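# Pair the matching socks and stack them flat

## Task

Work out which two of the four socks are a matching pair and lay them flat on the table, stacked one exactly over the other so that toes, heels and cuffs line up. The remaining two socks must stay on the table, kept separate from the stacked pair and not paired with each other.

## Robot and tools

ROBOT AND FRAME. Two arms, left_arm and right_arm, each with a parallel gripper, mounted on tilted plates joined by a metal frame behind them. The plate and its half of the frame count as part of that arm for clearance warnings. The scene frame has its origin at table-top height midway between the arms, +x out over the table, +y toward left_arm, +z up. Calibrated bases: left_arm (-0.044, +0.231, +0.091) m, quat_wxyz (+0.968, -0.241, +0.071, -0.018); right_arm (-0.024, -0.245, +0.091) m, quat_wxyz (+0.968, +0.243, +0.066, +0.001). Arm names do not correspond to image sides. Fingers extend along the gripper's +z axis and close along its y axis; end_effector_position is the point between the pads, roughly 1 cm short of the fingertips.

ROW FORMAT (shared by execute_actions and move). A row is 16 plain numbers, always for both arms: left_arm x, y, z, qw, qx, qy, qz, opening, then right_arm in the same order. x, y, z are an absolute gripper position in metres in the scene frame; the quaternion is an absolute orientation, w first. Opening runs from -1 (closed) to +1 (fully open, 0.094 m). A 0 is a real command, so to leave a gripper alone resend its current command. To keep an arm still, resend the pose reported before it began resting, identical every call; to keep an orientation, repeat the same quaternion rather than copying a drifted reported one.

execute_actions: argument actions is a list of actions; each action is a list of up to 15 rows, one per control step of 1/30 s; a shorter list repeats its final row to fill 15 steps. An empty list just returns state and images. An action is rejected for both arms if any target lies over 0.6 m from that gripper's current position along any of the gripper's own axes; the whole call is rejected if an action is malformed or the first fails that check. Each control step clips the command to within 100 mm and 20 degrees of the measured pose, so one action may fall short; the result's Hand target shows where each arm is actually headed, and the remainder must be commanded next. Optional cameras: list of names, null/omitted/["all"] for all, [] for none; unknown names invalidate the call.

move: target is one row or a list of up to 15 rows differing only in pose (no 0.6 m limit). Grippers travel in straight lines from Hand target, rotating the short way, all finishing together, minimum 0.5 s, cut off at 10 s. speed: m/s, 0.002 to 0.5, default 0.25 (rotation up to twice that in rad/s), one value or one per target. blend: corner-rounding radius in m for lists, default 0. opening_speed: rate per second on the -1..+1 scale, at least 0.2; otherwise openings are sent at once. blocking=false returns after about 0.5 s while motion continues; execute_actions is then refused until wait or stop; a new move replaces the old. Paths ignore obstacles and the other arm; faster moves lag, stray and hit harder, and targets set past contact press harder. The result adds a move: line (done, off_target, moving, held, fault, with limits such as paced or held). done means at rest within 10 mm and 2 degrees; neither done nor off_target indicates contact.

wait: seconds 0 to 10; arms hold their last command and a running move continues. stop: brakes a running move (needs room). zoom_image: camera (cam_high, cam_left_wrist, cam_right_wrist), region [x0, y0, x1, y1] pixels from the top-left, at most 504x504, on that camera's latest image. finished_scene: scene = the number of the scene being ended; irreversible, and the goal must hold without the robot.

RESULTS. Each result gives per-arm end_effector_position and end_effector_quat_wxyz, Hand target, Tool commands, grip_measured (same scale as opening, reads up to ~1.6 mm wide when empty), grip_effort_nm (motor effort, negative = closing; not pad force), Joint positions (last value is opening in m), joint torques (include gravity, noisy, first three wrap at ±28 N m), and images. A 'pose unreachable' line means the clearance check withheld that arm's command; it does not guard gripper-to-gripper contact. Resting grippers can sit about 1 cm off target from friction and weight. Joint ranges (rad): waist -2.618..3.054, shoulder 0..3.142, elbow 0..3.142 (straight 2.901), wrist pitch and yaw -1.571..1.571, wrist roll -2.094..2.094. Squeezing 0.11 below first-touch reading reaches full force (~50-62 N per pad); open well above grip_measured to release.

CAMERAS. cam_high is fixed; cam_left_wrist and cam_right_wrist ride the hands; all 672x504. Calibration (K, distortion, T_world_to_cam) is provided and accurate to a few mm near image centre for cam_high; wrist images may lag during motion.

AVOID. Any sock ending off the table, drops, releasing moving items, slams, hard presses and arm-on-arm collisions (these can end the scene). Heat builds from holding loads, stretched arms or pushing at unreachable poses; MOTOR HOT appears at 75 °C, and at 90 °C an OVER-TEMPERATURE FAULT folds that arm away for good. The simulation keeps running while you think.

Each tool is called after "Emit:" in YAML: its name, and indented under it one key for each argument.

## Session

Emit:
execute_actions:
  actions: []

Scene clock: 0.00 s.
left_arm: end_effector_position=(+0.4399, +0.1243, +0.3673) grip_measured=+1.000 grip_effort_nm=n/a end_effector_quat_wxyz=(+0.660, +0.376, +0.621, -0.193) | right_arm: end_effector_position=(-0.1158, -0.4570, +0.1085) grip_measured=+1.000 grip_effort_nm=n/a end_effector_quat_wxyz=(-0.183, +0.873, +0.170, -0.418)
Joint positions: left_arm=[-0.338 1.594 1.166 0.112 0.357 0.83 0.094] | right_arm=[-1.417 1.144 0.654 -1.035 0.801 1.543 0.094]
Joint velocities: left_arm=[0.017 0.007 0.012 -0.066 0.037 -0.037 0] | right_arm=[-0.007 -0.027 -0.002 -0.066 -0.007 -0.037 0]
Joint torques (N m): no reading
Heat: left arm: 32 °C; right arm: 30 °C.
Hand target: left_arm +0.4380, +0.1249, +0.3824; +0.673, +0.375, +0.607, -0.193 | right_arm -0.1171, -0.4594, +0.1109; -0.178, +0.872, +0.168, -0.424
Tool commands: left_gripper/opening=+1.0 right_gripper/opening=+1.0
camera_calibration:
cam_left_wrist: T_world_to_cam=[[-0.7368, -0.661362, -0.140448, 0.459402], [-0.103933, 0.316052, -0.943032, 0.396112], [0.668074, -0.680229, -0.301605, -0.011866], [0, 0, 0, 1]] pos_world=[0.387584, 0.170567, 0.43449]
cam_right_wrist: T_world_to_cam=[[-0.234976, 0.814542, 0.530384, 0.291703], [0.768546, 0.489762, -0.411667, 0.394438], [-0.595082, 0.310893, -0.741096, 0.243328], [0, 0, 0, 1]] pos_world=[-0.0898005, -0.506434, 0.187992]

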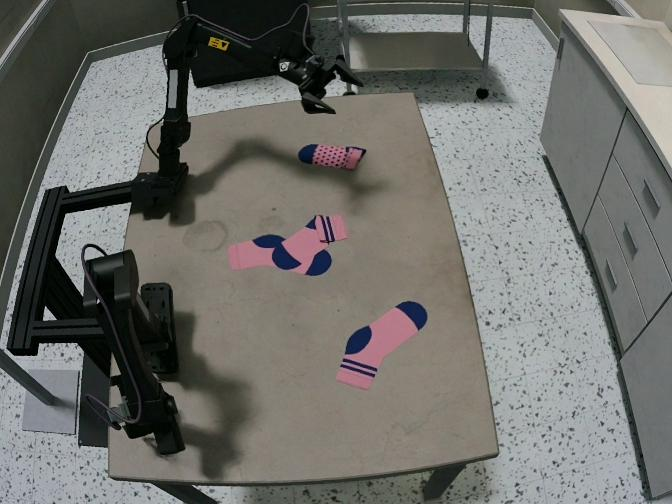

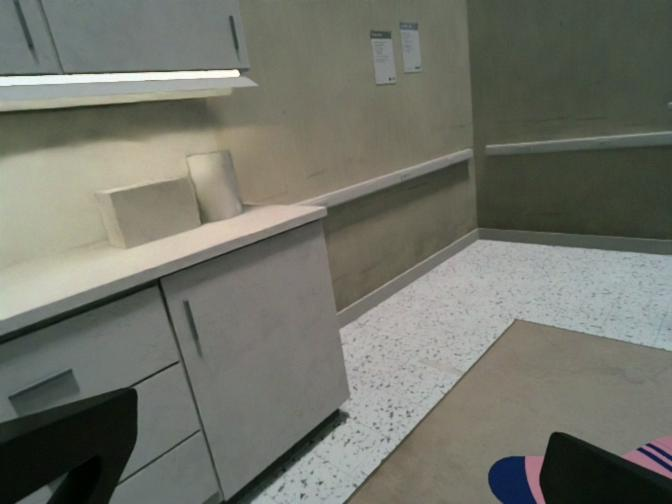

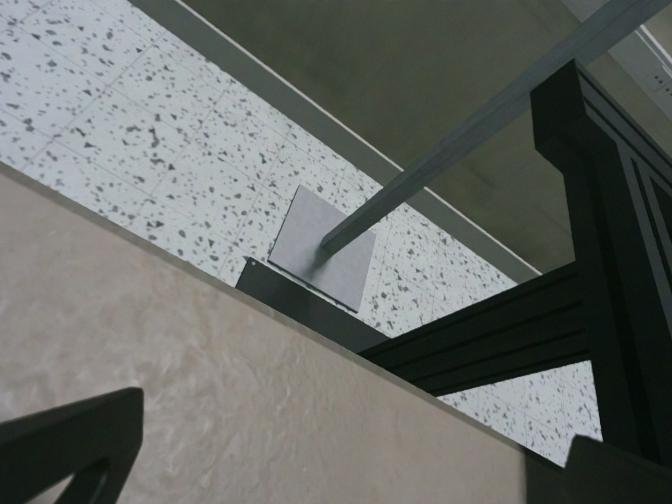

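Emit:
zoom_image:
  camera: "cam_high"
  region: [210, 120, 450, 400]

Scaled by 1.800.

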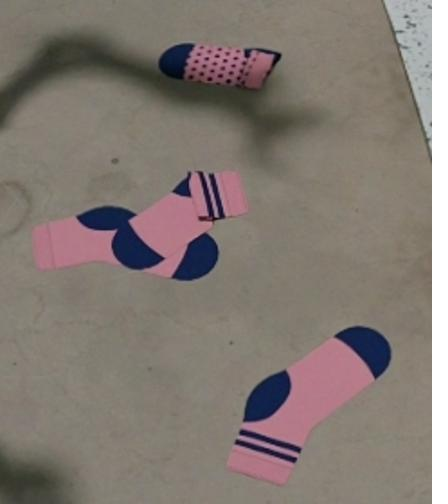

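Emit:
move:
  target:
    - [0.3,0.22,0.35,0.3,0.15,0.93,0,1,0.0,-0.47,0.25,0,-0.5,0.866,0,1]
    - [0.2,0.25,0.25,0.1,0,0.995,0,1,0.2,-0.35,0.32,0,-0.3,0.954,0,1]
    - [0.2,0.25,0.25,0.1,0,0.995,0,1,0.3,-0.1,0.3,0,-0.0785,0.997,0,1]
  speed: 0.25
  blend: 0.05

Emit:
zoom_image:
  camera: "cam_right_wrist"
  region: [0, 0, 504, 504]

Scene clock: 14.30 s.
left_arm: end_effector_position=(+0.2038, +0.2493, +0.2527) grip_measured=+1.000 grip_effort_nm=-0.012 end_effector_quat_wxyz=(+0.099, -0.002, +0.995, +0.003) | right_arm: end_effector_position=(+0.1508, -0.2415, +0.2826) grip_measured=+1.000 grip_effort_nm=-0.032 end_effector_quat_wxyz=(-0.399, +0.685, -0.038, +0.608)
Joint positions: left_arm=[-0.713 1.394 1.249 -1.501 -0.596 -0.728 0.094] | right_arm=[-1.021 0.008 0.382 -1.558 -1.491 2.103 0.094]
Joint velocities: left_arm=[-0.012 -0.002 -0.002 0.037 -0.007 0.022 0] | right_arm=[-0.012 0.007 0.002 -0.081 -0.081 -0.037 0]
Joint torques (N m): left_arm=[-1.29 -2.95 4.56 0.35 -0.05 -0.08] | right_arm=[-0.59 2.8 6.56 0.33 -0.66 0.01]
Heat: left arm: 33 °C; right arm: 30 °C.
Hand target: left_arm +0.2003, +0.2545, +0.2534; +0.098, -0.005, +0.995, +0.003 | right_arm +0.1514, -0.2431, +0.2861; -0.395, +0.684, -0.036, +0.613
Off the commanded pose: left_arm 0.005 m, 0 deg | right_arm 0.206 m, 170 deg.
move: held (right_arm; a check stopped the path); path passed 2 of 3 targets; limits=paced,held
pose unreachable (right arm): on one or more control steps of this call, first in action 0 (counted from 0), this arm could not follow its commanded pose, so it was not sent that pose on those steps. It may still have moved: this result reports where it is.
cause: moving toward the commanded pose would bring two parts of the arm too close to each other (its upper arm (the part past joint 2) and its wrist (the part past joint 5), with joints 3 (elbow) to 5 (wrist yaw) between them).
camera_calibration:
cam_left_wrist: T_world_to_cam=[[0.121575, -0.992363, 0.0208472, 0.218798], [-0.991095, -0.120217, 0.057268, 0.260852], [-0.0543245, -0.0276239, -0.998141, 0.356869], [0, 0, 0, 1]] pos_world=[0.251315, 0.258344, 0.336706]
cam_right_wrist: T_world_to_cam=[[-0.444758, 0.751113, 0.487873, 0.114786], [-0.0526657, -0.565703, 0.822926, -0.324279], [0.894101, 0.340308, 0.291159, -0.0452264], [0, 0, 0, 1]] pos_world=[0.0744105, -0.254272, 0.224025]

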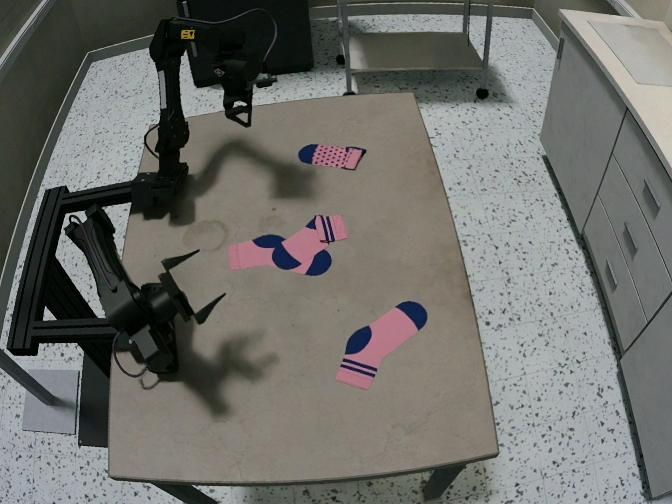

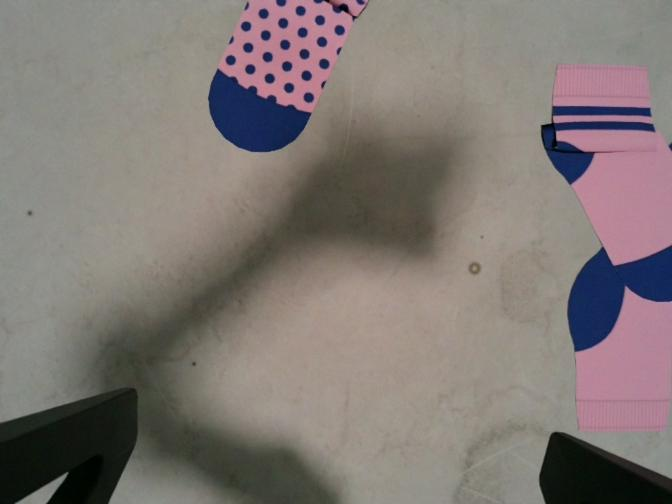

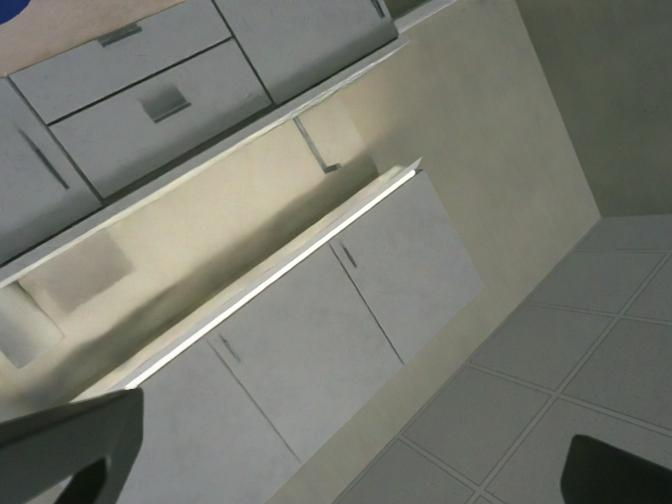

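Scaled by 1.000.

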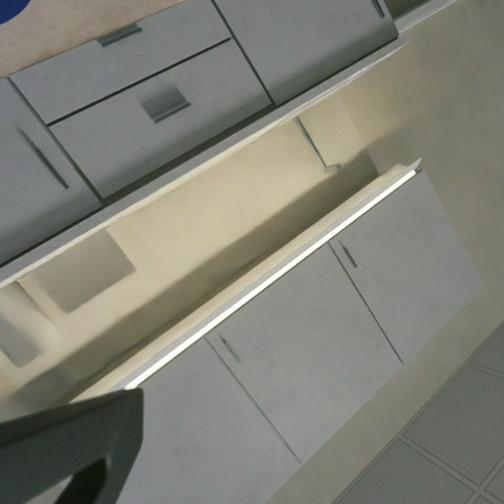

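Emit:
move:
  target:
    - [0.2,0.25,0.25,0.1,0,0.995,0,1,0.2,-0.28,0.3,0.271,0.653,0.271,0.653,1]
    - [0.2,0.25,0.25,0.1,0,0.995,0,1,0.28,-0.28,0.3,0.5,0.5,0.5,0.5,1]
    - [0.2,0.25,0.25,0.1,0,0.995,0,1,0.28,-0.28,0.3,0.707,0,0.707,0,1]
  speed: 0.4
  cameras: ["cam_high"]

Scene clock: 28.40 s.
left_arm: end_effector_position=(+0.1997, +0.2491, +0.2478) grip_measured=+1.000 grip_effort_nm=-0.012 end_effector_quat_wxyz=(+0.092, +0.004, +0.996, +0.007) | right_arm: end_effector_position=(+0.1805, -0.3082, +0.2925) grip_measured=+1.000 grip_effort_nm=-0.037 end_effector_quat_wxyz=(+0.664, -0.034, +0.744, +0.063)
Joint positions: left_arm=[-0.713 1.394 1.229 -1.502 -0.593 -0.726 0.094] | right_arm=[-1.451 0.008 0.544 -1.558 -1.532 -1.476 0.094]
Joint velocities: left_arm=[0.007 -0.012 -0.022 0.007 -0.007 0.022 0] | right_arm=[0.012 0.007 -0.002 0.022 -0.022 0.037 0]
Joint torques (N m): left_arm=[-1.95 -3.21 4.55 0.67 -0.1 0.05] | right_arm=[0.13 2.22 8.23 0.4 -0.82 -0.09]
Heat: left arm: 33 °C; right arm: 31 °C.
Hand target: left_arm +0.1999, +0.2501, +0.2500; +0.100, +0.000, +0.995, +0.000 | right_arm +0.1814, -0.3072, +0.3038; +0.673, -0.045, +0.737, +0.050
Off the commanded pose: left_arm 0.002 m, 1 deg | right_arm 0.104 m, 10 deg; position clipped.
shoulder posture changed (right arm): the wrist came as close to joint 1's axis as it can, and the arm is now in the other of its two shoulder postures.
joint sent to its limit (right arm) — joint 2 (shoulder), lower limit; joint 4 (wrist pitch), lower limit; joint 5 (wrist yaw), lower limit. The joint targets are off in position and orientation.
move: off_target (right_arm); limits=paced
Images, in order (width x height): cam_high 672x504.

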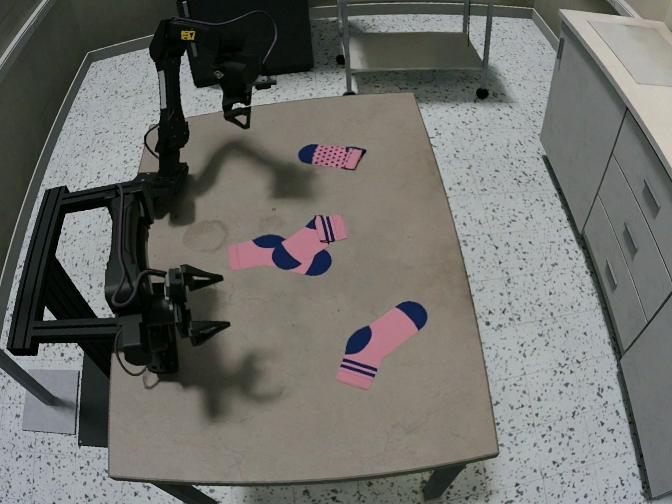

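Emit:
move:
  target:
    - [0.2,0.25,0.25,0.1,0,0.995,0,1,0.15,-0.42,0.3,0.43,0.32,0.80,-0.2,1]
    - [0.2,0.25,0.25,0.1,0,0.995,0,1,0.08,-0.5,0.25,0.293,0.594,0.708,-0.246,1]
  speed: 0.25
  cameras: ["cam_high"]

Scene clock: 39.33 s.
left_arm: end_effector_position=(+0.1997, +0.2491, +0.2478) grip_measured=+1.000 grip_effort_nm=-0.017 end_effector_quat_wxyz=(+0.092, +0.004, +0.996, +0.007) | right_arm: end_effector_position=(+0.0743, -0.4982, +0.2469) grip_measured=+1.000 grip_effort_nm=-0.046 end_effector_quat_wxyz=(+0.287, +0.598, +0.707, -0.246)
Joint positions: left_arm=[-0.713 1.394 1.229 -1.502 -0.593 -0.726 0.094] | right_arm=[-2.608 0.149 0.866 -1.432 -1.122 -0.616 0.094]
Joint velocities: left_arm=[0.007 -0.012 -0.002 -0.066 -0.051 0.007 0] | right_arm=[-0.007 0.002 0.002 0.007 0.022 -0.007 0]
Joint torques (N m): left_arm=[-1.77 -3.11 4.67 0.63 -0.06 0.03] | right_arm=[1.36 5.23 6.37 1.03 -0.4 -0.11]
Heat: left arm: 33 °C; right arm: 32 °C.
Hand target: left_arm +0.2001, +0.2499, +0.2500; +0.100, +0.000, +0.995, +0.000 | right_arm +0.0793, -0.4997, +0.2518; +0.293, +0.597, +0.706, -0.244
Off the commanded pose: left_arm 0.002 m, 1 deg | right_arm 0.007 m, 1 deg.
joint sent to its limit (right arm) — joint 1 (waist), lower limit. The joint targets still meet the commanded pose.
move: done
Images, in order (width x height): cam_high 672x504.

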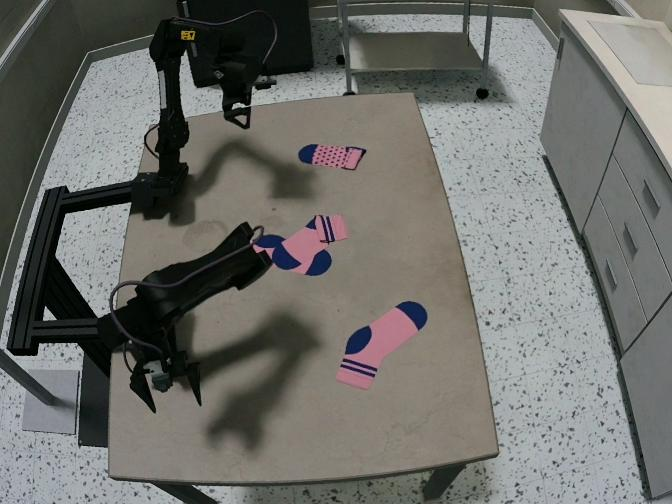

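Emit:
move:
  target:
    - [0.2,0.25,0.25,0.1,0,0.995,0,1,-0.06,-0.48,0.22,0.1,0.75,0.64,-0.1,1]
    - [0.2,0.25,0.25,0.1,0,0.995,0,1,-0.1158,-0.4570,0.1085,-0.183,0.873,0.170,-0.418,1]
  speed: 0.25
  cameras: ["cam_high"]

Scene clock: 49.73 s.
left_arm: end_effector_position=(+0.1997, +0.2491, +0.2478) grip_measured=+1.000 grip_effort_nm=-0.012 end_effector_quat_wxyz=(+0.091, +0.004, +0.996, +0.007) | right_arm: end_effector_position=(-0.1151, -0.4554, +0.1058) grip_measured=+1.000 grip_effort_nm=-0.046 end_effector_quat_wxyz=(-0.174, +0.878, +0.171, -0.412)
Joint positions: left_arm=[-0.713 1.394 1.229 -1.502 -0.592 -0.726 0.094] | right_arm=[-1.42 1.12 0.633 -1.009 0.788 1.526 0.094]
Joint velocities: left_arm=[-0.002 0.027 0.002 -0.081 -0.022 -0.051 0] | right_arm=[-0.007 -0.027 -0.002 0.022 0.007 -0.037 0]
Joint torques (N m): left_arm=[-1.87 -3.02 4.59 0.6 -0.1 0.03] | right_arm=[0.05 -3.74 5.71 -0.39 0.65 0.11]
Heat: left arm: 33 °C; right arm: 32 °C.
Hand target: left_arm +0.2000, +0.2499, +0.2500; +0.100, +0.000, +0.995, +0.000 | right_arm -0.1153, -0.4637, +0.1088; -0.167, +0.875, +0.169, -0.421
Off the commanded pose: left_arm 0.002 m, 1 deg | right_arm 0.003 m, 1 deg.
shoulder posture changed (right arm): the wrist came as close to joint 1's axis as it can, and the arm is now in the other of its two shoulder postures.
move: done
Images, in order (width x height): cam_high 672x504.

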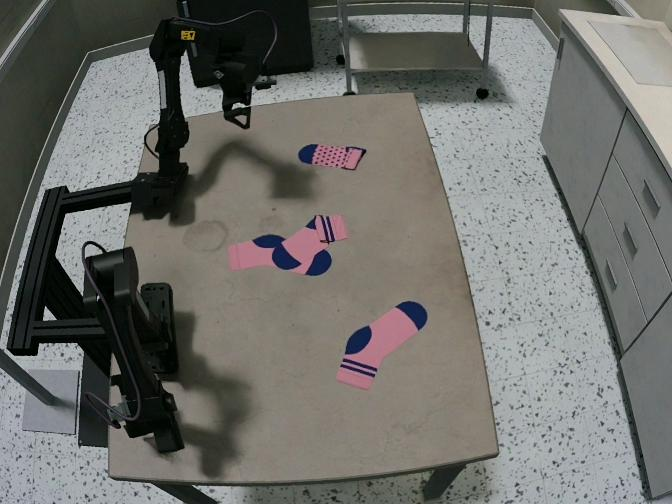

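Emit:
move:
  target:
    - [0.2,0.25,0.25,0.1,0,0.995,0,1,-0.03,-0.55,0.2,0,0.682,0.731,0,1]
    - [0.2,0.25,0.25,0.1,0,0.995,0,1,0.15,-0.54,0.25,0,0.5,0.866,0,1]
    - [0.2,0.25,0.25,0.1,0,0.995,0,1,0.28,-0.40,0.28,0,0.2,0.98,0,1]
    - [0.2,0.25,0.25,0.1,0,0.995,0,1,0.3,-0.15,0.3,0,-0.0785,0.997,0,1]
  speed: 0.25
  blend: 0.03

Scene clock: 60.27 s.
left_arm: end_effector_position=(+0.1997, +0.2491, +0.2478) grip_measured=+1.000 grip_effort_nm=-0.017 end_effector_quat_wxyz=(+0.091, +0.004, +0.996, +0.007) | right_arm: end_effector_position=(+0.3034, -0.1459, +0.2942) grip_measured=+1.000 grip_effort_nm=-0.051 end_effector_quat_wxyz=(+0.074, -0.062, +0.994, +0.050)
Joint positions: left_arm=[-0.713 1.394 1.229 -1.502 -0.592 -0.726 0.094] | right_arm=[0.789 1.951 1.862 -1.557 0.463 0.643 0.094]
Joint velocities: left_arm=[0.002 -0.022 -0.007 -0.095 0.037 -0.022 0] | right_arm=[0.007 -0.002 0.002 -0.066 0.037 -0.007 0]
Joint torques (N m): left_arm=[-1.73 -3.18 4.53 0.61 -0.07 -0.02] | right_arm=[4.81 -6.6 7.47 0.62 -0.04 -0.09]
Heat: left arm: 33 °C; right arm: 32 °C.
Hand target: left_arm +0.2001, +0.2499, +0.2500; +0.100, +0.000, +0.995, +0.000 | right_arm +0.3043, -0.1431, +0.3007; +0.078, -0.067, +0.993, +0.056
Off the commanded pose: left_arm 0.002 m, 1 deg | right_arm 0.008 m, 10 deg.
joint sent to its limit (right arm) — joint 4 (wrist pitch), lower limit. The joint targets are off in position and orientation.
move: off_target (right_arm)
camera_calibration:
cam_left_wrist: T_world_to_cam=[[0.110566, -0.99383, 0.0087562, 0.224762], [-0.991404, -0.109667, 0.0713547, 0.250968], [-0.0699542, -0.0165703, -0.997413, 0.35188], [0, 0, 0, 1]] pos_world=[0.248575, 0.256729, 0.331093]
cam_right_wrist: T_world_to_cam=[[0.255536, -0.962559, -0.0904521, -0.187144], [-0.956623, -0.265276, 0.120424, 0.25308], [-0.13991, 0.0557559, -0.988593, 0.431187], [0, 0, 0, 1]] pos_world=[0.350251, -0.137042, 0.378864]

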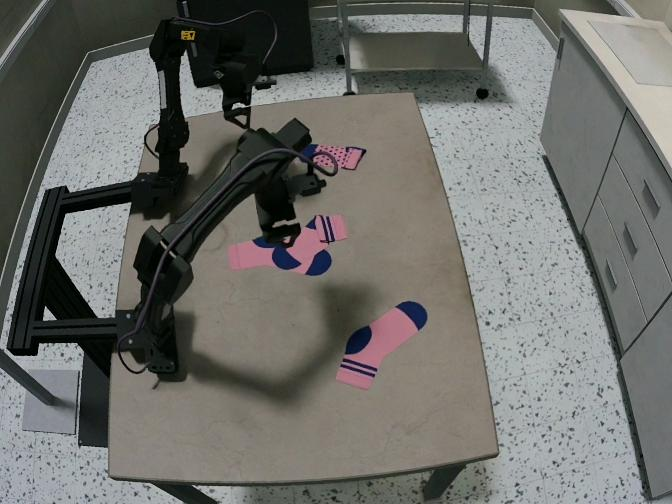

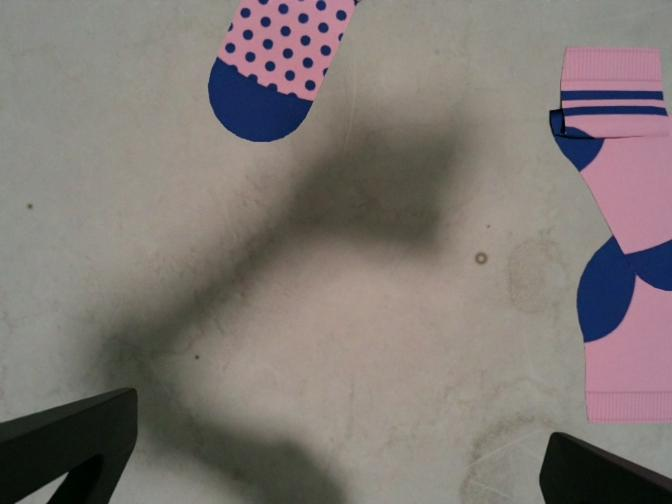

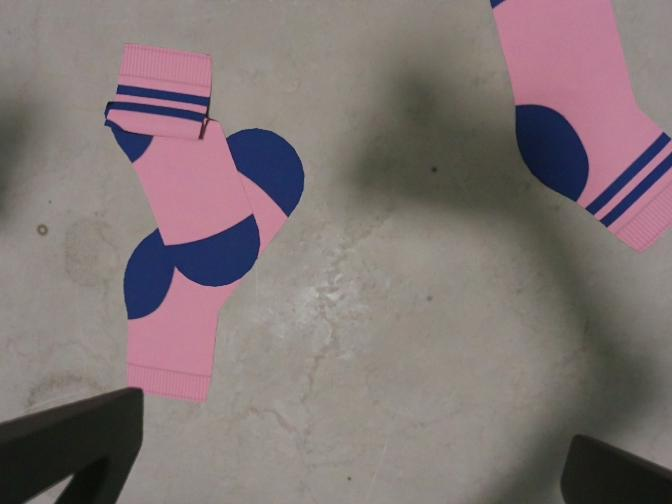

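Emit:
move:
  target:
    - [0.2,0.25,0.25,0.1,0,0.995,0,1,0.40,0.06,0.1,0,-0.07,0.9975,0,-0.3]
  speed: 0.2
  cameras: ["cam_right_wrist"]

Scene clock: 85.87 s.
left_arm: end_effector_position=(+0.1997, +0.2491, +0.2478) grip_measured=+1.000 grip_effort_nm=-0.012 end_effector_quat_wxyz=(+0.091, +0.004, +0.996, +0.007) | right_arm: end_effector_position=(+0.4008, +0.0595, +0.1027) grip_measured=-0.298 grip_effort_nm=-0.134 end_effector_quat_wxyz=(+0.053, -0.064, +0.996, +0.039)
Joint positions: left_arm=[-0.713 1.394 1.229 -1.502 -0.592 -0.726 0.094] | right_arm=[0.739 3.056 2.853 -1.47 0.458 0.606 0.033]
Joint velocities: left_arm=[-0.007 -0.002 -0.012 0.022 -0.022 -0.037 0] | right_arm=[0.002 -0.002 0.002 -0.051 0.051 0.007 -0.002]
Joint torques (N m): left_arm=[-1.81 -3.08 4.56 0.63 -0.11 0.02] | right_arm=[6.58 -13.68 7.56 0.45 -0.02 -0.03]
Heat: left arm: 33 °C; right arm: 32 °C.
Hand target: left_arm +0.2001, +0.2499, +0.2500; +0.100, +0.000, +0.995, +0.000 | right_arm +0.3991, +0.0600, +0.0997; +0.050, -0.070, +0.996, +0.037
Off the commanded pose: left_arm 0.002 m, 1 deg | right_arm 0.003 m, 8 deg.
elbow stopped short (right arm): the move would have taken joint 3 (elbow) straighter than the controller allows.
move: off_target (right_arm)
camera_calibration:
cam_right_wrist: T_world_to_cam=[[0.25737, -0.963276, -0.0765564, -0.0337643], [-0.949601, -0.266794, 0.164556, 0.416575], [-0.178937, 0.0303464, -0.983392, 0.260661], [0, 0, 0, 1]] pos_world=[0.450912, 0.0707052, 0.185197]
Images, in order (width x height): cam_right_wrist 672x504.

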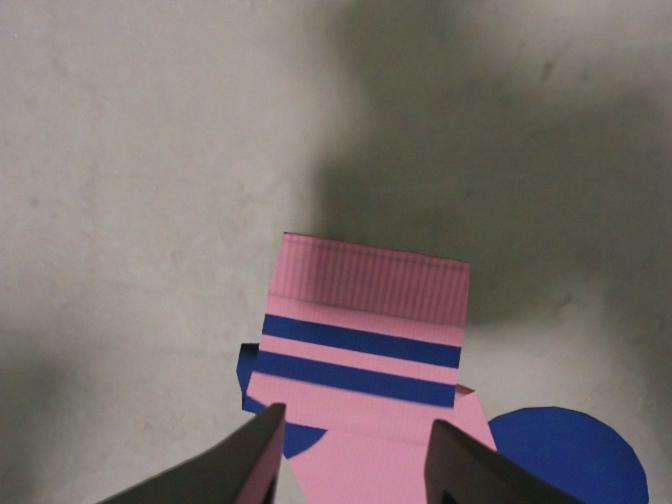

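Emit:
move:
  target:
    - [0.2,0.25,0.25,0.1,0,0.995,0,1,0.41,0.061,0.06,0,-0.056,0.9984,0,-0.15]
    - [0.2,0.25,0.25,0.1,0,0.995,0,1,0.408,0.061,0.0,0,-0.056,0.9984,0,-0.15]
  speed: 0.1
  cameras: ["cam_right_wrist"]

Scene clock: 92.27 s.
left_arm: end_effector_position=(+0.1997, +0.2491, +0.2478) grip_measured=+1.000 grip_effort_nm=-0.012 end_effector_quat_wxyz=(+0.091, +0.004, +0.996, +0.007) | right_arm: end_effector_position=(+0.4149, +0.0556, +0.0234) grip_measured=-0.152 grip_effort_nm=0.095 end_effector_quat_wxyz=(+0.039, -0.048, +0.998, +0.032)
Joint positions: left_arm=[-0.713 1.394 1.229 -1.502 -0.592 -0.726 0.094] | right_arm=[0.649 3.113 2.708 -1.259 0.462 0.555 0.04]
Joint velocities: left_arm=[-0.002 -0.017 0.002 -0.037 0.095 0.037 0] | right_arm=[0.012 0.002 -0.012 -0.066 -0.022 -0.037 -0.001]
Joint torques (N m): left_arm=[-1.74 -3.19 4.6 0.6 -0.11 0.02] | right_arm=[6.41 -13.14 3.3 1.08 0.06 -0.11]
Heat: left arm: 33 °C; right arm: 34 °C.
Hand target: left_arm +0.2001, +0.2499, +0.2500; +0.100, +0.000, +0.995, +0.000 | right_arm +0.4075, +0.0595, +0.0011; +0.032, -0.056, +0.998, +0.024
Off the commanded pose: left_arm 0.002 m, 1 deg | right_arm 0.025 m, 6 deg.
elbow stopped short (right arm): the move would have taken joint 3 (elbow) straighter than the controller allows.
joint sent to its limit (right arm) — joint 2 (shoulder), upper limit. The joint targets are off in orientation, not in position.
move: off_target (right_arm)
camera_calibration:
cam_right_wrist: T_world_to_cam=[[0.224662, -0.971877, -0.070588, -0.0332596], [-0.952116, -0.234355, 0.196349, 0.440451], [-0.207369, 0.0230958, -0.97799, 0.197439], [0, 0, 0, 1]] pos_world=[0.467775, 0.0663377, 0.104264]
Images, in order (width x height): cam_right_wrist 672x504.

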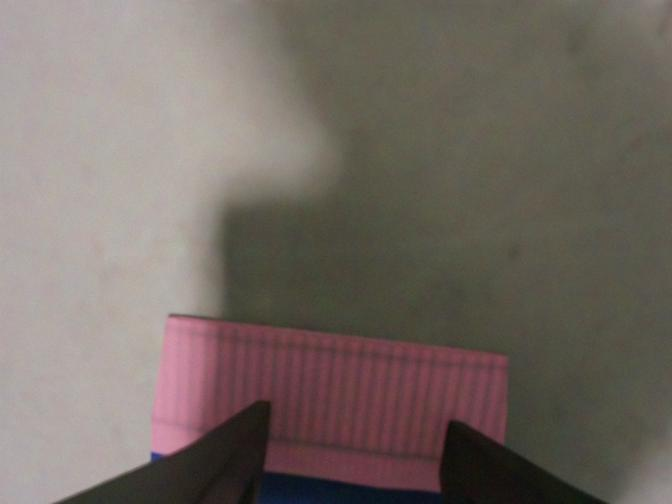

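Emit:
move:
  target:
    - [0.2,0.25,0.25,0.1,0,0.995,0,1,0.414,0.064,-0.012,0,-0.056,0.9984,0,-1]
  opening_speed: 1
  cameras: []

Emit:
move:
  target:
    - [0.2,0.25,0.25,0.1,0,0.995,0,1,0.40,0.058,0.07,0,-0.056,0.9984,0,-1]
    - [0.2,0.25,0.25,0.1,0,0.995,0,1,0.34,0.05,0.15,0,-0.056,0.9984,0,-1]
  speed: 0.1

Scene clock: 96.97 s.
left_arm: end_effector_position=(+0.1997, +0.2491, +0.2478) grip_measured=+1.000 grip_effort_nm=-0.017 end_effector_quat_wxyz=(+0.091, +0.004, +0.996, +0.007) | right_arm: end_effector_position=(+0.4227, +0.0581, +0.0220) grip_measured=-0.986 grip_effort_nm=-0.779 end_effector_quat_wxyz=(+0.058, -0.052, +0.996, +0.032)
Joint positions: left_arm=[-0.713 1.394 1.229 -1.502 -0.592 -0.726 0.094] | right_arm=[0.649 3.107 2.685 -1.207 0.484 0.529 0.001]
Joint velocities: left_arm=[0.002 0.002 0.007 0.007 -0.022 0.051 0] | right_arm=[0.027 0.017 0.007 0.022 0.007 -0.022 0]
Joint torques (N m): left_arm=[-1.83 -3.29 4.37 0.63 -0.08 -0.01] | right_arm=[5.5 -12.79 2.51 1.23 -0.18 -0.06]
Heat: left arm: 33 °C; right arm: 34 °C.
Hand target: left_arm +0.2001, +0.2499, +0.2500; +0.100, +0.000, +0.995, +0.000 | right_arm +0.4117, +0.0612, -0.0093; +0.039, -0.056, +0.997, +0.030
Off the commanded pose: left_arm 0.002 m, 1 deg | right_arm 0.036 m, 8 deg.
joint sent to its limit (right arm) — joint 2 (shoulder), upper limit. The joint targets are off in position and orientation.
move: off_target (right_arm)
No camera images: "cameras" was empty.

Scene clock: 99.43 s.
left_arm: end_effector_position=(+0.1997, +0.2491, +0.2478) grip_measured=+1.000 grip_effort_nm=-0.017 end_effector_quat_wxyz=(+0.091, +0.004, +0.996, +0.007) | right_arm: end_effector_position=(+0.3436, +0.0532, +0.1318) grip_measured=-0.986 grip_effort_nm=-0.769 end_effector_quat_wxyz=(+0.006, -0.055, +0.998, +0.005)
Joint positions: left_arm=[-0.713 1.394 1.229 -1.502 -0.592 -0.726 0.094] | right_arm=[0.825 2.91 2.621 -1.552 0.427 0.774 0.001]
Joint velocities: left_arm=[-0.002 0.002 -0.002 -0.037 0.051 0.007 0] | right_arm=[0.007 -0.002 -0.027 0.022 0.037 -0.037 0.001]
Joint torques (N m): left_arm=[-1.78 -2.99 4.66 0.64 -0.11 0.02] | right_arm=[7.46 -18.13 4.1 0.23 -0.05 0.07]
Heat: left arm: 33 °C; right arm: 36 °C.
Hand target: left_arm +0.2001, +0.2499, +0.2500; +0.100, +0.000, +0.995, +0.000 | right_arm +0.3396, +0.0509, +0.1487; +0.009, -0.057, +0.998, +0.010
Off the commanded pose: left_arm 0.002 m, 1 deg | right_arm 0.019 m, 1 deg.
joint sent to its limit (right arm) — joint 4 (wrist pitch), lower limit. The joint targets still meet the commanded pose.
move: off_target (right_arm)
camera_calibration:
cam_left_wrist: T_world_to_cam=[[0.110566, -0.99383, 0.0087562, 0.224762], [-0.991404, -0.109667, 0.0713547, 0.250968], [-0.0699542, -0.0165703, -0.997413, 0.35188], [0, 0, 0, 1]] pos_world=[0.248575, 0.256729, 0.331093]
cam_right_wrist: T_world_to_cam=[[0.235102, -0.971545, -0.0287595, -0.0210683], [-0.934091, -0.234021, 0.269646, 0.334783], [-0.268704, -0.0365305, -0.96253, 0.310886], [0, 0, 0, 1]] pos_world=[0.401207, 0.0692341, 0.208358]

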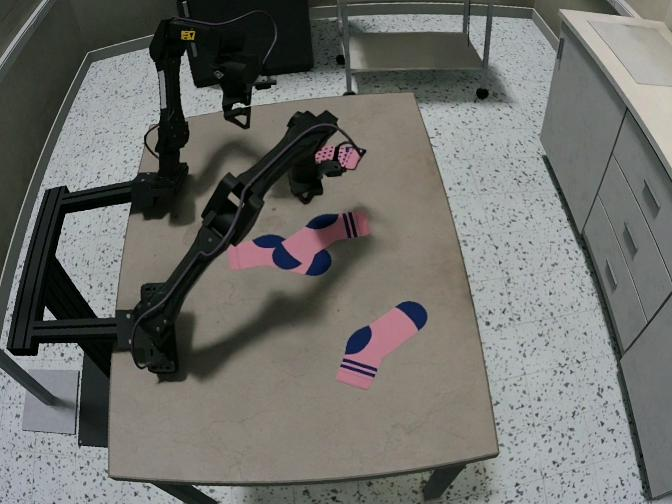

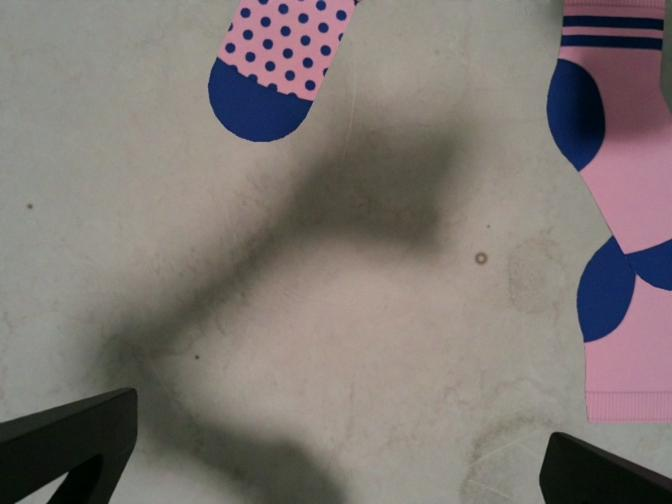

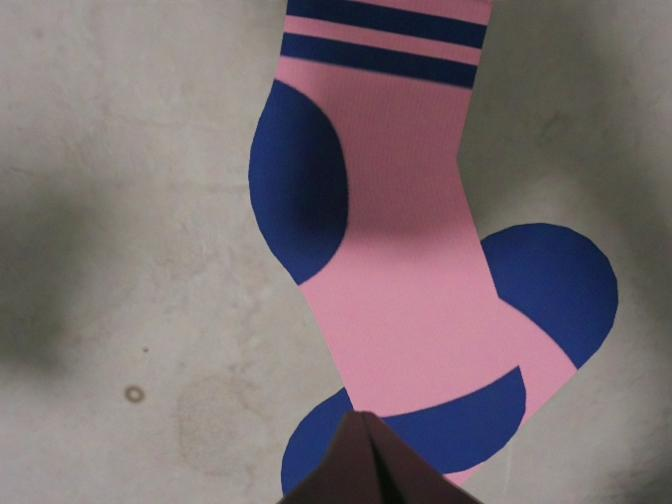

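Emit:
move:
  target:
    - [0.2,0.25,0.25,0.1,0,0.995,0,1,0.26,0.0,0.16,0,-0.292,0.956,0,-0.15]
  speed: 0.2
  cameras: ["cam_right_wrist"]

Scene clock: 115.23 s.
left_arm: end_effector_position=(+0.1997, +0.2491, +0.2478) grip_measured=+1.000 grip_effort_nm=-0.017 end_effector_quat_wxyz=(+0.091, +0.004, +0.996, +0.007) | right_arm: end_effector_position=(+0.2625, -0.0017, +0.1482) grip_measured=-0.152 grip_effort_nm=0.095 end_effector_quat_wxyz=(-0.015, -0.289, +0.957, -0.012)
Joint positions: left_arm=[-0.713 1.394 1.229 -1.502 -0.592 -0.726 0.094] | right_arm=[0.902 2.449 1.818 -1.302 0.403 0.402 0.04]
Joint velocities: left_arm=[-0.002 -0.002 -0.027 -0.066 0.037 -0.022 0] | right_arm=[-0.002 -0.022 -0.017 -0.022 -0.037 -0.066 -0.001]
Joint torques (N m): left_arm=[-1.81 -3.03 4.45 0.59 -0.08 0.04] | right_arm=[6.3 -14.72 4.15 0.52 -0.08 -0.09]
Heat: left arm: 33 °C; right arm: 43 °C.
Hand target: left_arm +0.2001, +0.2499, +0.2500; +0.100, +0.000, +0.995, +0.000 | right_arm +0.2606, +0.0011, +0.1598; +0.000, -0.293, +0.956, +0.001
Off the commanded pose: left_arm 0.002 m, 1 deg | right_arm 0.012 m, 2 deg.
move: off_target (right_arm)
camera_calibration:
cam_right_wrist: T_world_to_cam=[[0.652985, -0.7573, -0.010358, -0.166956], [-0.716039, -0.621748, 0.317359, 0.176832], [-0.246776, -0.199814, -0.948249, 0.29473], [0, 0, 0, 1]] pos_world=[0.308371, 0.0424003, 0.221629]
Images, in order (width x height): cam_right_wrist 672x504.

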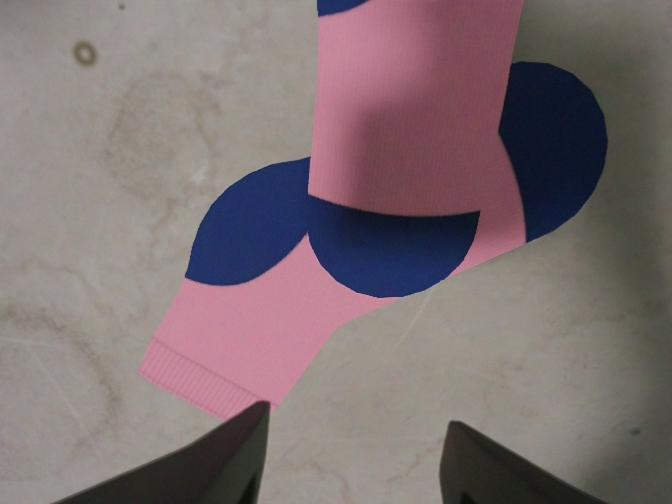

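Emit:
move:
  target:
    - [0.2,0.25,0.25,0.1,0,0.995,0,1,0.256,-0.036,0.07,0,-0.309,0.951,0,-0.15]
    - [0.2,0.25,0.25,0.1,0,0.995,0,1,0.256,-0.036,0.0,0,-0.309,0.951,0,-0.15]
  speed: 0.1
  cameras: ["cam_right_wrist"]

Scene clock: 122.83 s.
left_arm: end_effector_position=(+0.1997, +0.2491, +0.2478) grip_measured=+1.000 grip_effort_nm=-0.012 end_effector_quat_wxyz=(+0.091, +0.004, +0.996, +0.007) | right_arm: end_effector_position=(+0.2615, -0.0368, +0.0162) grip_measured=-0.152 grip_effort_nm=0.095 end_effector_quat_wxyz=(+0.000, -0.308, +0.951, +0.003)
Joint positions: left_arm=[-0.713 1.394 1.229 -1.502 -0.592 -0.726 0.094] | right_arm=[0.71 2.434 1.325 -0.695 0.45 0.14 0.04]
Joint velocities: left_arm=[0.007 0.002 -0.002 0.066 -0.037 0.007 0] | right_arm=[-0.007 -0.012 -0.012 0.007 -0.081 -0.051 0]
Joint torques (N m): left_arm=[-1.96 -3.06 4.74 0.61 -0.11 -0.03] | right_arm=[4.25 -7.92 3.07 1 0.11 -0.07]
Heat: left arm: 33 °C; right arm: 41 °C.
Hand target: left_arm +0.2001, +0.2499, +0.2500; +0.100, +0.000, +0.995, +0.000 | right_arm +0.2574, -0.0364, +0.0001; -0.001, -0.308, +0.951, -0.002
Off the commanded pose: left_arm 0.002 m, 1 deg | right_arm 0.017 m, 0 deg.
move: off_target (right_arm)
camera_calibration:
cam_right_wrist: T_world_to_cam=[[0.683771, -0.72922, -0.0263552, -0.200966], [-0.695168, -0.66197, 0.280244, 0.189859], [-0.221806, -0.173302, -0.959567, 0.156876], [0, 0, 0, 1]] pos_world=[0.304195, 0.00631913, 0.0920293]
Images, in order (width x height): cam_right_wrist 672x504.

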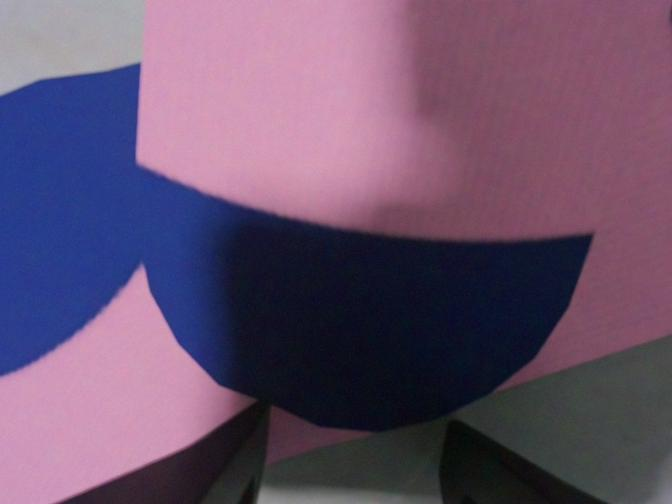

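Emit:
move:
  target:
    - [0.2,0.25,0.25,0.1,0,0.995,0,1,0.261,-0.032,0.035,0,-0.309,0.951,0,-0.25]
    - [0.2,0.25,0.25,0.1,0,0.995,0,1,0.264,-0.029,-0.005,0,-0.309,0.951,0,-0.25]
  speed: 0.1
  cameras: []

Emit:
move:
  target:
    - [0.2,0.25,0.25,0.1,0,0.995,0,1,0.264,-0.029,-0.005,0,-0.309,0.951,0,-1]
  opening_speed: 1
  cameras: ["cam_right_wrist"]

Emit:
move:
  target:
    - [0.2,0.25,0.25,0.1,0,0.995,0,1,0.27,-0.025,0.08,0,-0.309,0.951,0,-1]
  speed: 0.1

Scene clock: 128.17 s.
left_arm: end_effector_position=(+0.1997, +0.2491, +0.2478) grip_measured=+1.000 grip_effort_nm=-0.017 end_effector_quat_wxyz=(+0.091, +0.004, +0.996, +0.007) | right_arm: end_effector_position=(+0.2590, -0.0349, +0.0160) grip_measured=-0.248 grip_effort_nm=-0.129 end_effector_quat_wxyz=(-0.005, -0.317, +0.948, +0.002)
Joint positions: left_arm=[-0.713 1.394 1.229 -1.502 -0.592 -0.726 0.094] | right_arm=[0.716 2.443 1.336 -0.709 0.446 0.133 0.035]
Joint velocities: left_arm=[0.012 -0.022 0.002 0.007 0.037 0.066 0] | right_arm=[0.002 0.022 0.002 0.022 -0.051 0.051 0]
Joint torques (N m): left_arm=[-1.72 -3.18 4.71 0.6 -0.07 0.03] | right_arm=[3.43 -6.27 5 1.15 0.13 -0.05]
Heat: left arm: 33 °C; right arm: 38 °C.
Hand target: left_arm +0.2001, +0.2499, +0.2500; +0.100, +0.000, +0.995, +0.000 | right_arm +0.2630, -0.0301, -0.0040; -0.001, -0.309, +0.951, +0.000
Off the commanded pose: left_arm 0.002 m, 1 deg | right_arm 0.022 m, 1 deg.
move: off_target (right_arm)
No camera images: "cameras" was empty.

Scene clock: 129.13 s.
left_arm: end_effector_position=(+0.1997, +0.2491, +0.2478) grip_measured=+1.000 grip_effort_nm=-0.017 end_effector_quat_wxyz=(+0.091, +0.004, +0.996, +0.007) | right_arm: end_effector_position=(+0.2602, -0.0288, +0.0164) grip_measured=-0.986 grip_effort_nm=-0.779 end_effector_quat_wxyz=(-0.002, -0.313, +0.950, +0.015)
Joint positions: left_arm=[-0.713 1.394 1.229 -1.502 -0.592 -0.726 0.094] | right_arm=[0.716 2.444 1.339 -0.692 0.425 0.133 0.001]
Joint velocities: left_arm=[0.007 -0.022 -0.012 0.081 0.022 -0.066 0] | right_arm=[-0.007 -0.012 0.017 0.037 0.037 0.051 0]
Joint torques (N m): left_arm=[-1.87 -3.21 4.52 0.61 -0.06 -0.01] | right_arm=[3.44 -6.34 4.85 0.97 0.34 -0.05]
Heat: left arm: 33 °C; right arm: 38 °C.
Hand target: left_arm +0.2001, +0.2499, +0.2500; +0.100, +0.000, +0.995, +0.000 | right_arm +0.2632, -0.0298, -0.0039; -0.001, -0.309, +0.951, +0.000
Off the commanded pose: left_arm 0.002 m, 1 deg | right_arm 0.022 m, 2 deg.
move: off_target (right_arm)
camera_calibration:
cam_right_wrist: T_world_to_cam=[[0.690822, -0.721284, -0.050144, -0.195442], [-0.685453, -0.675412, 0.27198, 0.191419], [-0.230042, -0.153518, -0.960996, 0.16096], [0, 0, 0, 1]] pos_world=[0.303252, 0.0130279, 0.09282]
Images, in order (width x height): cam_right_wrist 672x504.

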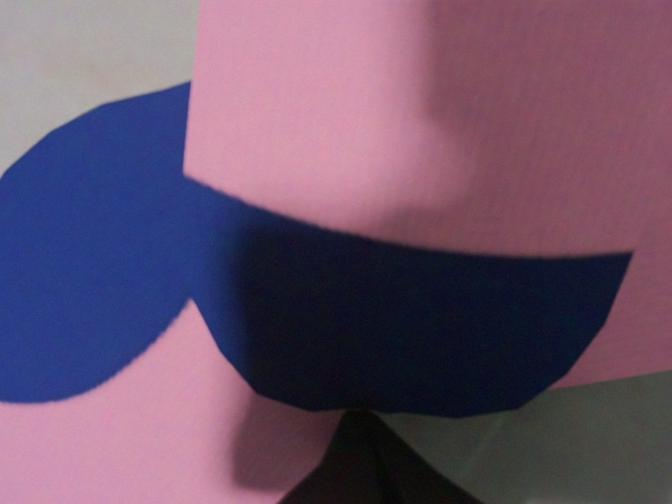

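Scene clock: 130.77 s.
left_arm: end_effector_position=(+0.1997, +0.2491, +0.2478) grip_measured=+1.000 grip_effort_nm=-0.012 end_effector_quat_wxyz=(+0.091, +0.004, +0.996, +0.007) | right_arm: end_effector_position=(+0.2630, -0.0307, +0.0630) grip_measured=-0.986 grip_effort_nm=-0.774 end_effector_quat_wxyz=(-0.016, -0.313, +0.950, -0.008)
Joint positions: left_arm=[-0.713 1.394 1.229 -1.502 -0.592 -0.726 0.094] | right_arm=[0.773 2.413 1.476 -0.938 0.437 0.216 0.001]
Joint velocities: left_arm=[-0.007 0.012 0.002 -0.095 -0.007 -0.037 0] | right_arm=[-0.012 0.007 -0.002 -0.007 0.007 0.051 0]
Joint torques (N m): left_arm=[-1.96 -3.02 4.55 0.56 -0.12 0.03] | right_arm=[6.34 -13.44 6.72 0.13 -0.04 0.07]
Heat: left arm: 33 °C; right arm: 38 °C.
Hand target: left_arm +0.2001, +0.2499, +0.2500; +0.100, +0.000, +0.995, +0.000 | right_arm +0.2691, -0.0252, +0.0804; +0.001, -0.309, +0.951, +0.001
Off the commanded pose: left_arm 0.002 m, 1 deg | right_arm 0.019 m, 2 deg.
move: off_target (right_arm)
camera_calibration:
cam_left_wrist: T_world_to_cam=[[0.110566, -0.99383, 0.0087562, 0.224762], [-0.991404, -0.109667, 0.0713547, 0.250968], [-0.0699542, -0.0165703, -0.997413, 0.35188], [0, 0, 0, 1]] pos_world=[0.248575, 0.256729, 0.331093]
cam_right_wrist: T_world_to_cam=[[0.690277, -0.723257, -0.0203998, -0.198202], [-0.681715, -0.659559, 0.316617, 0.176067], [-0.242451, -0.204647, -0.948334, 0.206968], [0, 0, 0, 1]] pos_world=[0.307022, 0.0151308, 0.136485]

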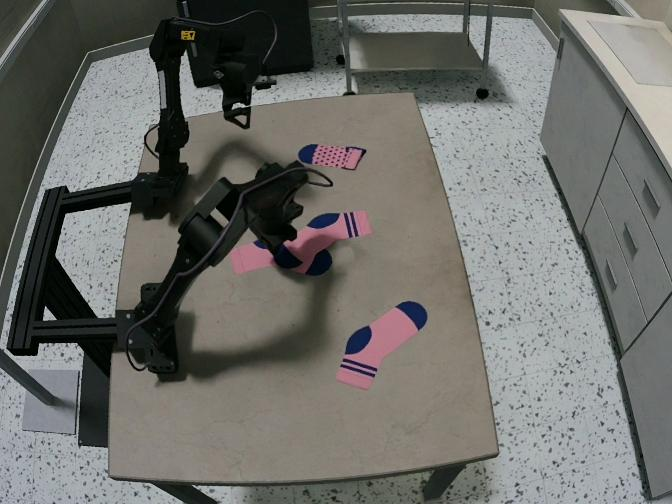

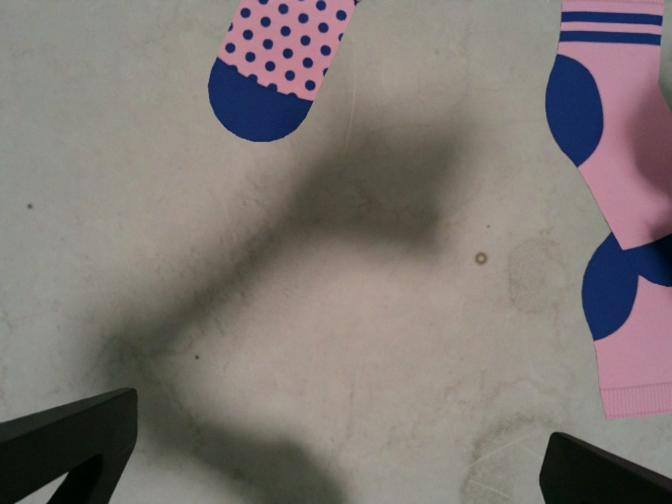

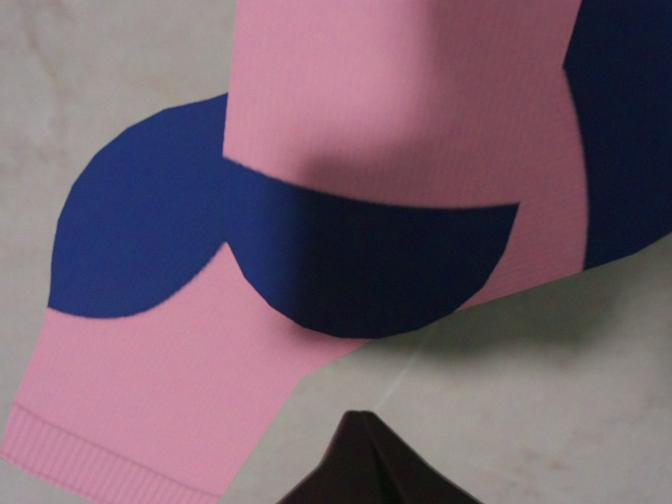

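Emit:
move:
  target:
    - [0.2,0.25,0.25,0.1,0,0.995,0,1,0.277,-0.019,0.05,0,-0.309,0.951,0,-0.25]
    - [0.2,0.25,0.25,0.1,0,0.995,0,1,0.277,-0.019,-0.005,0,-0.309,0.951,0,-0.25]
  speed: 0.1
  cameras: ["cam_right_wrist"]

Scene clock: 135.23 s.
left_arm: end_effector_position=(+0.1997, +0.2491, +0.2478) grip_measured=+1.000 grip_effort_nm=-0.012 end_effector_quat_wxyz=(+0.091, +0.004, +0.996, +0.007) | right_arm: end_effector_position=(+0.2828, -0.0205, +0.0194) grip_measured=-0.252 grip_effort_nm=0.095 end_effector_quat_wxyz=(+0.003, -0.307, +0.952, +0.004)
Joint positions: left_arm=[-0.713 1.394 1.229 -1.502 -0.592 -0.726 0.094] | right_arm=[0.707 2.503 1.468 -0.76 0.45 0.135 0.035]
Joint velocities: left_arm=[-0.002 0.002 -0.002 -0.022 -0.007 -0.037 0] | right_arm=[-0.022 -0.002 0.007 0.051 -0.007 -0.037 0.002]
Joint torques (N m): left_arm=[-1.74 -3.03 4.63 0.62 -0.09 0.02] | right_arm=[4.12 -7.86 2.7 1.2 0.1 -0.12]
Heat: left arm: 33 °C; right arm: 38 °C.
Hand target: left_arm +0.2001, +0.2499, +0.2500; +0.100, +0.000, +0.995, +0.000 | right_arm +0.2765, -0.0202, -0.0039; -0.002, -0.308, +0.951, -0.001
Off the commanded pose: left_arm 0.002 m, 1 deg | right_arm 0.025 m, 1 deg.
move: off_target (right_arm)
camera_calibration:
cam_right_wrist: T_world_to_cam=[[0.682388, -0.730512, -0.0264559, -0.203228], [-0.697891, -0.66183, 0.273732, 0.215421], [-0.217474, -0.168328, -0.961442, 0.166477], [0, 0, 0, 1]] pos_world=[0.325225, 0.0221345, 0.0957139]
Images, in order (width x height): cam_right_wrist 672x504.

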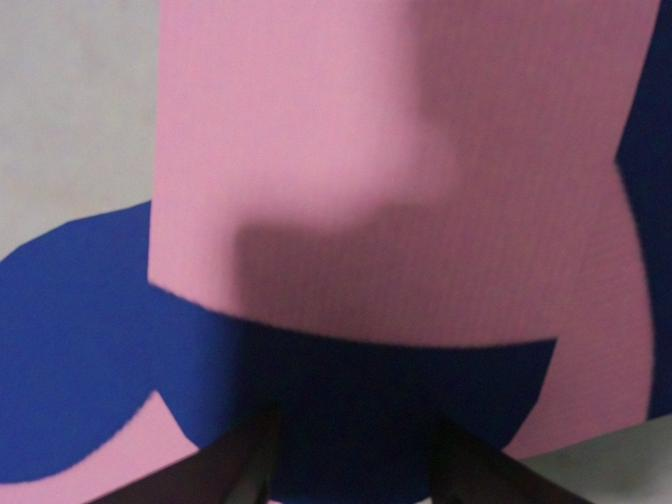

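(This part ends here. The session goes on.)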